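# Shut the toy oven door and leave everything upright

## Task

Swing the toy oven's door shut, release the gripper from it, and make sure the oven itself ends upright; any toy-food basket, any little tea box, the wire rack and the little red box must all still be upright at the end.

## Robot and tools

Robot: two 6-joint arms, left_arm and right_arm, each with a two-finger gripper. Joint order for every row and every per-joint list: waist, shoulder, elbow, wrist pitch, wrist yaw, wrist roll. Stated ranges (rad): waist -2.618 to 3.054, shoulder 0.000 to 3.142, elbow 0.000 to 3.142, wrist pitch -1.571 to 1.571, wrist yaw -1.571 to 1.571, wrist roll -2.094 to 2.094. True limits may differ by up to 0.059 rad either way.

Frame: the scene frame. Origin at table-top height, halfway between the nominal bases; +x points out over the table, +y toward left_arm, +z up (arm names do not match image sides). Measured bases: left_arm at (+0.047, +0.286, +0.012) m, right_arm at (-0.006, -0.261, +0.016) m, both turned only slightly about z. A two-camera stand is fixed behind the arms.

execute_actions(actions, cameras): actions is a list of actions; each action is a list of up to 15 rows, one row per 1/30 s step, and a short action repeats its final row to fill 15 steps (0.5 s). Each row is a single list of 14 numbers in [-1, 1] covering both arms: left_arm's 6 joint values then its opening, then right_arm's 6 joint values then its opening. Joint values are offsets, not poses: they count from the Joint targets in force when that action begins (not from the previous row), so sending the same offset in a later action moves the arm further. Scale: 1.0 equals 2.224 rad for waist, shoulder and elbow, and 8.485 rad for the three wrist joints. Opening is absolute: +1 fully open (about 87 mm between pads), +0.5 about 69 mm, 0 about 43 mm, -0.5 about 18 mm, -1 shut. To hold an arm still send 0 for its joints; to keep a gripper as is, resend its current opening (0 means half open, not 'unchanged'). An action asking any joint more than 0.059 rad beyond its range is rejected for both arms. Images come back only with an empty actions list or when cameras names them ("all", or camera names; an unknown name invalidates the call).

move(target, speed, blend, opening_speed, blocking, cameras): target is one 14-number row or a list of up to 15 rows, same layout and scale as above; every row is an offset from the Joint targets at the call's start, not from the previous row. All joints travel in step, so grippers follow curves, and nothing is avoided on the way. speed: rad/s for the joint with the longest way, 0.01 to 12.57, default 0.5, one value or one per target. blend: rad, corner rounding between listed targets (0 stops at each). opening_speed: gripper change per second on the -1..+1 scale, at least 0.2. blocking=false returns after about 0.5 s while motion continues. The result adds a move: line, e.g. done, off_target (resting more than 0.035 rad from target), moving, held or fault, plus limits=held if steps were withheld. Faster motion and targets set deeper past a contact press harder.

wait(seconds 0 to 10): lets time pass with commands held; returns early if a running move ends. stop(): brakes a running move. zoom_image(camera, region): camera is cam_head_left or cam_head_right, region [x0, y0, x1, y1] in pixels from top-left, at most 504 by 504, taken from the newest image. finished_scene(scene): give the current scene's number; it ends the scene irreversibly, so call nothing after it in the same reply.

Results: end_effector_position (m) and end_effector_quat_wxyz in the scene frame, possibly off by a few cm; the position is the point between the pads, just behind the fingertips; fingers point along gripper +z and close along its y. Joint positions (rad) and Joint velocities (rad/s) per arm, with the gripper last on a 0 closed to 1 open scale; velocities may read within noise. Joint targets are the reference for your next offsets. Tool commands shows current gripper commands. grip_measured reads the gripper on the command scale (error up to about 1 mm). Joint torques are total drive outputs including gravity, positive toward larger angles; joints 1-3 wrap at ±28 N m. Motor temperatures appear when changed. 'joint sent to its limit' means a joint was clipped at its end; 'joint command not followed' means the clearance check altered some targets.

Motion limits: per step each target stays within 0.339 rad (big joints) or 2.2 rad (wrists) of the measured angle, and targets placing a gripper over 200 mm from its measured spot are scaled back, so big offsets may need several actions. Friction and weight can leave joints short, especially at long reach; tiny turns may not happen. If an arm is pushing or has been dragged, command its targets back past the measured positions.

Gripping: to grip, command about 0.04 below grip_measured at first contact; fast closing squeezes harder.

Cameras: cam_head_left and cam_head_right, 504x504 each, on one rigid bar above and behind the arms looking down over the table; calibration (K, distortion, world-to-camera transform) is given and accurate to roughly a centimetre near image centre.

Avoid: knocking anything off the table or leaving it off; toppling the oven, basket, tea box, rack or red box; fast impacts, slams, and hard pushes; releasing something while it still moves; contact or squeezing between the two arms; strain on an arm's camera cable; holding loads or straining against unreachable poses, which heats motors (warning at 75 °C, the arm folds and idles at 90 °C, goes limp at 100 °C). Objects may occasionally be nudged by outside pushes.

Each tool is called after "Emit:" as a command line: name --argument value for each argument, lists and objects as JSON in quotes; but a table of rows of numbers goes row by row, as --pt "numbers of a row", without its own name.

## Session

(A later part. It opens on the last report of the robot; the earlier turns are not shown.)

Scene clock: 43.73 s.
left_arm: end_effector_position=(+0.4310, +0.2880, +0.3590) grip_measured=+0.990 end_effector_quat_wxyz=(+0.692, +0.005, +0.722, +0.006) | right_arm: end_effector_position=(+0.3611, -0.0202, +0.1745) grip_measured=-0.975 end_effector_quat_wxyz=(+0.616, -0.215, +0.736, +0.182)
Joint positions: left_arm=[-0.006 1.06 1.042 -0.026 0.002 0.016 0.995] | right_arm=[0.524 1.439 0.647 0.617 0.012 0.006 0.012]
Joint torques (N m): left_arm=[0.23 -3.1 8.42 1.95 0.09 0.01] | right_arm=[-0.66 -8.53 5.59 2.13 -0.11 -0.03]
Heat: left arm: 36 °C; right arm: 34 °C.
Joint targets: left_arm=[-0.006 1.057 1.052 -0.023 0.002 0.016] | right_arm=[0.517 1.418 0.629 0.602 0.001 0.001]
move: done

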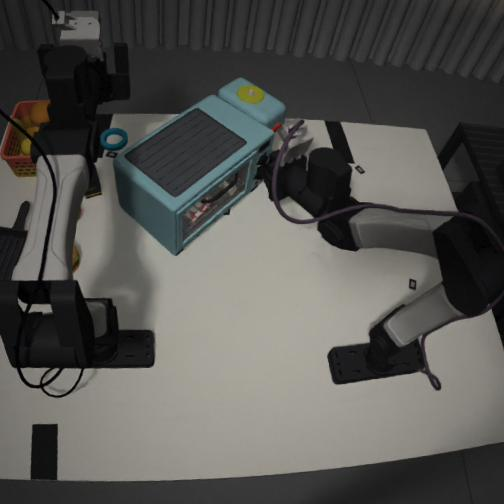

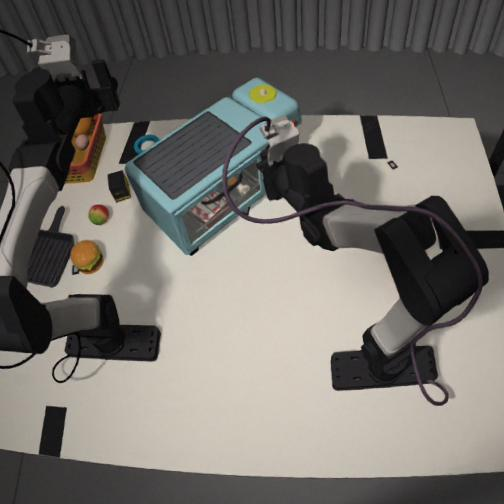

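Emit:
move --target '[0,0,0,0,0,0,1,-0.12,-0.12,-0.04,-0.01,0,0,-1]' --speed 0.6 --cameras '["all"]'

Emit:
zoom_image --camera "cam_head_right" --region '[160, 120, 310, 260]'

Emit:
zoom_image --camera "cam_head_left" --region '[160, 120, 310, 260]'

Scene clock: 48.23 s.
left_arm: end_effector_position=(+0.4310, +0.2880, +0.3590) grip_measured=+0.990 end_effector_quat_wxyz=(+0.692, +0.005, +0.722, +0.006) | right_arm: end_effector_position=(+0.3719, -0.1383, +0.2224) grip_measured=-0.975 end_effector_quat_wxyz=(+0.673, -0.111, +0.724, +0.107)
Joint positions: left_arm=[-0.006 1.06 1.042 -0.026 0.002 0.016 0.995] | right_arm=[0.255 1.163 0.558 0.532 0.007 0.006 0.012]
Joint torques (N m): left_arm=[0.24 -3.1 8.43 1.95 0.09 0.01] | right_arm=[-0.65 -5.29 5.7 2.1 -0.08 -0.05]
Motor temperatures (°C): left_arm=[25 27 37 32 27 29 29] | right_arm=[27 29 34 33 25 26 28]
Heat: left arm: 37 °C; right arm: 34 °C.
Joint targets: left_arm=[-0.006 1.057 1.052 -0.023 0.002 0.016] | right_arm=[0.250 1.151 0.540 0.517 0.001 0.001]
move: done

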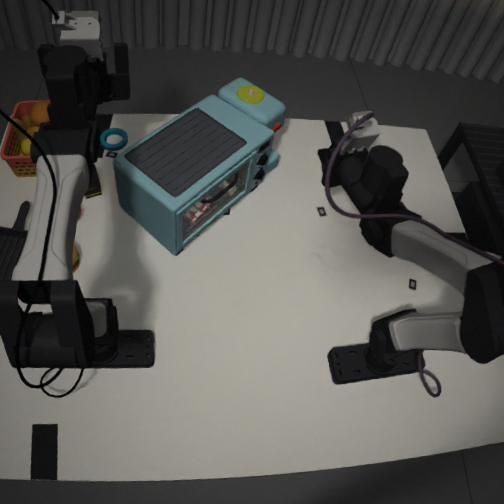

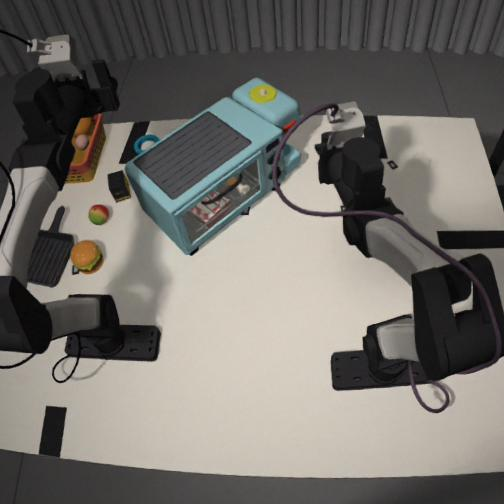

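Scaled by 3.360 from the camera's 504x504 image, which has a finer 720x720 frame.

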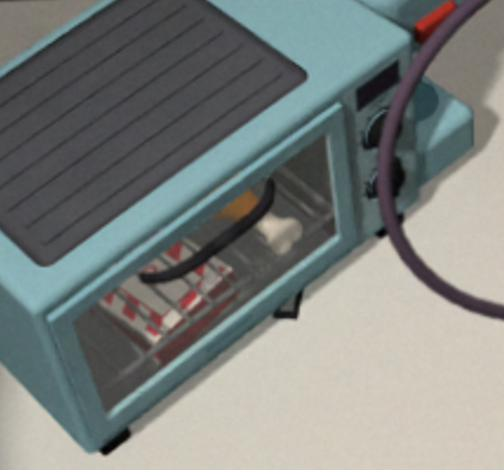

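Scaled by 3.360 from the camera's 504x504 image, which has a finer 720x720 frame.

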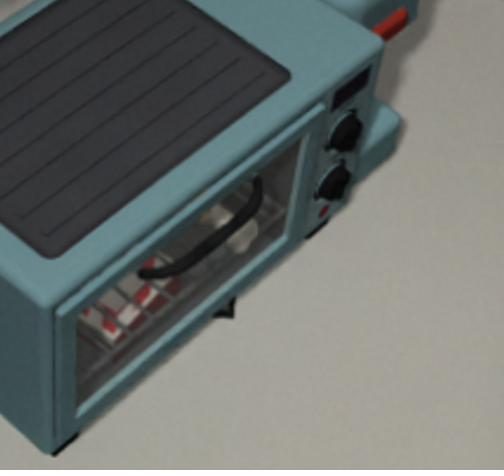

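Door is closed, flush with the front, and the oven is upright.

Emit:
finished_scene --scene 2

The scene is finished: the task was done.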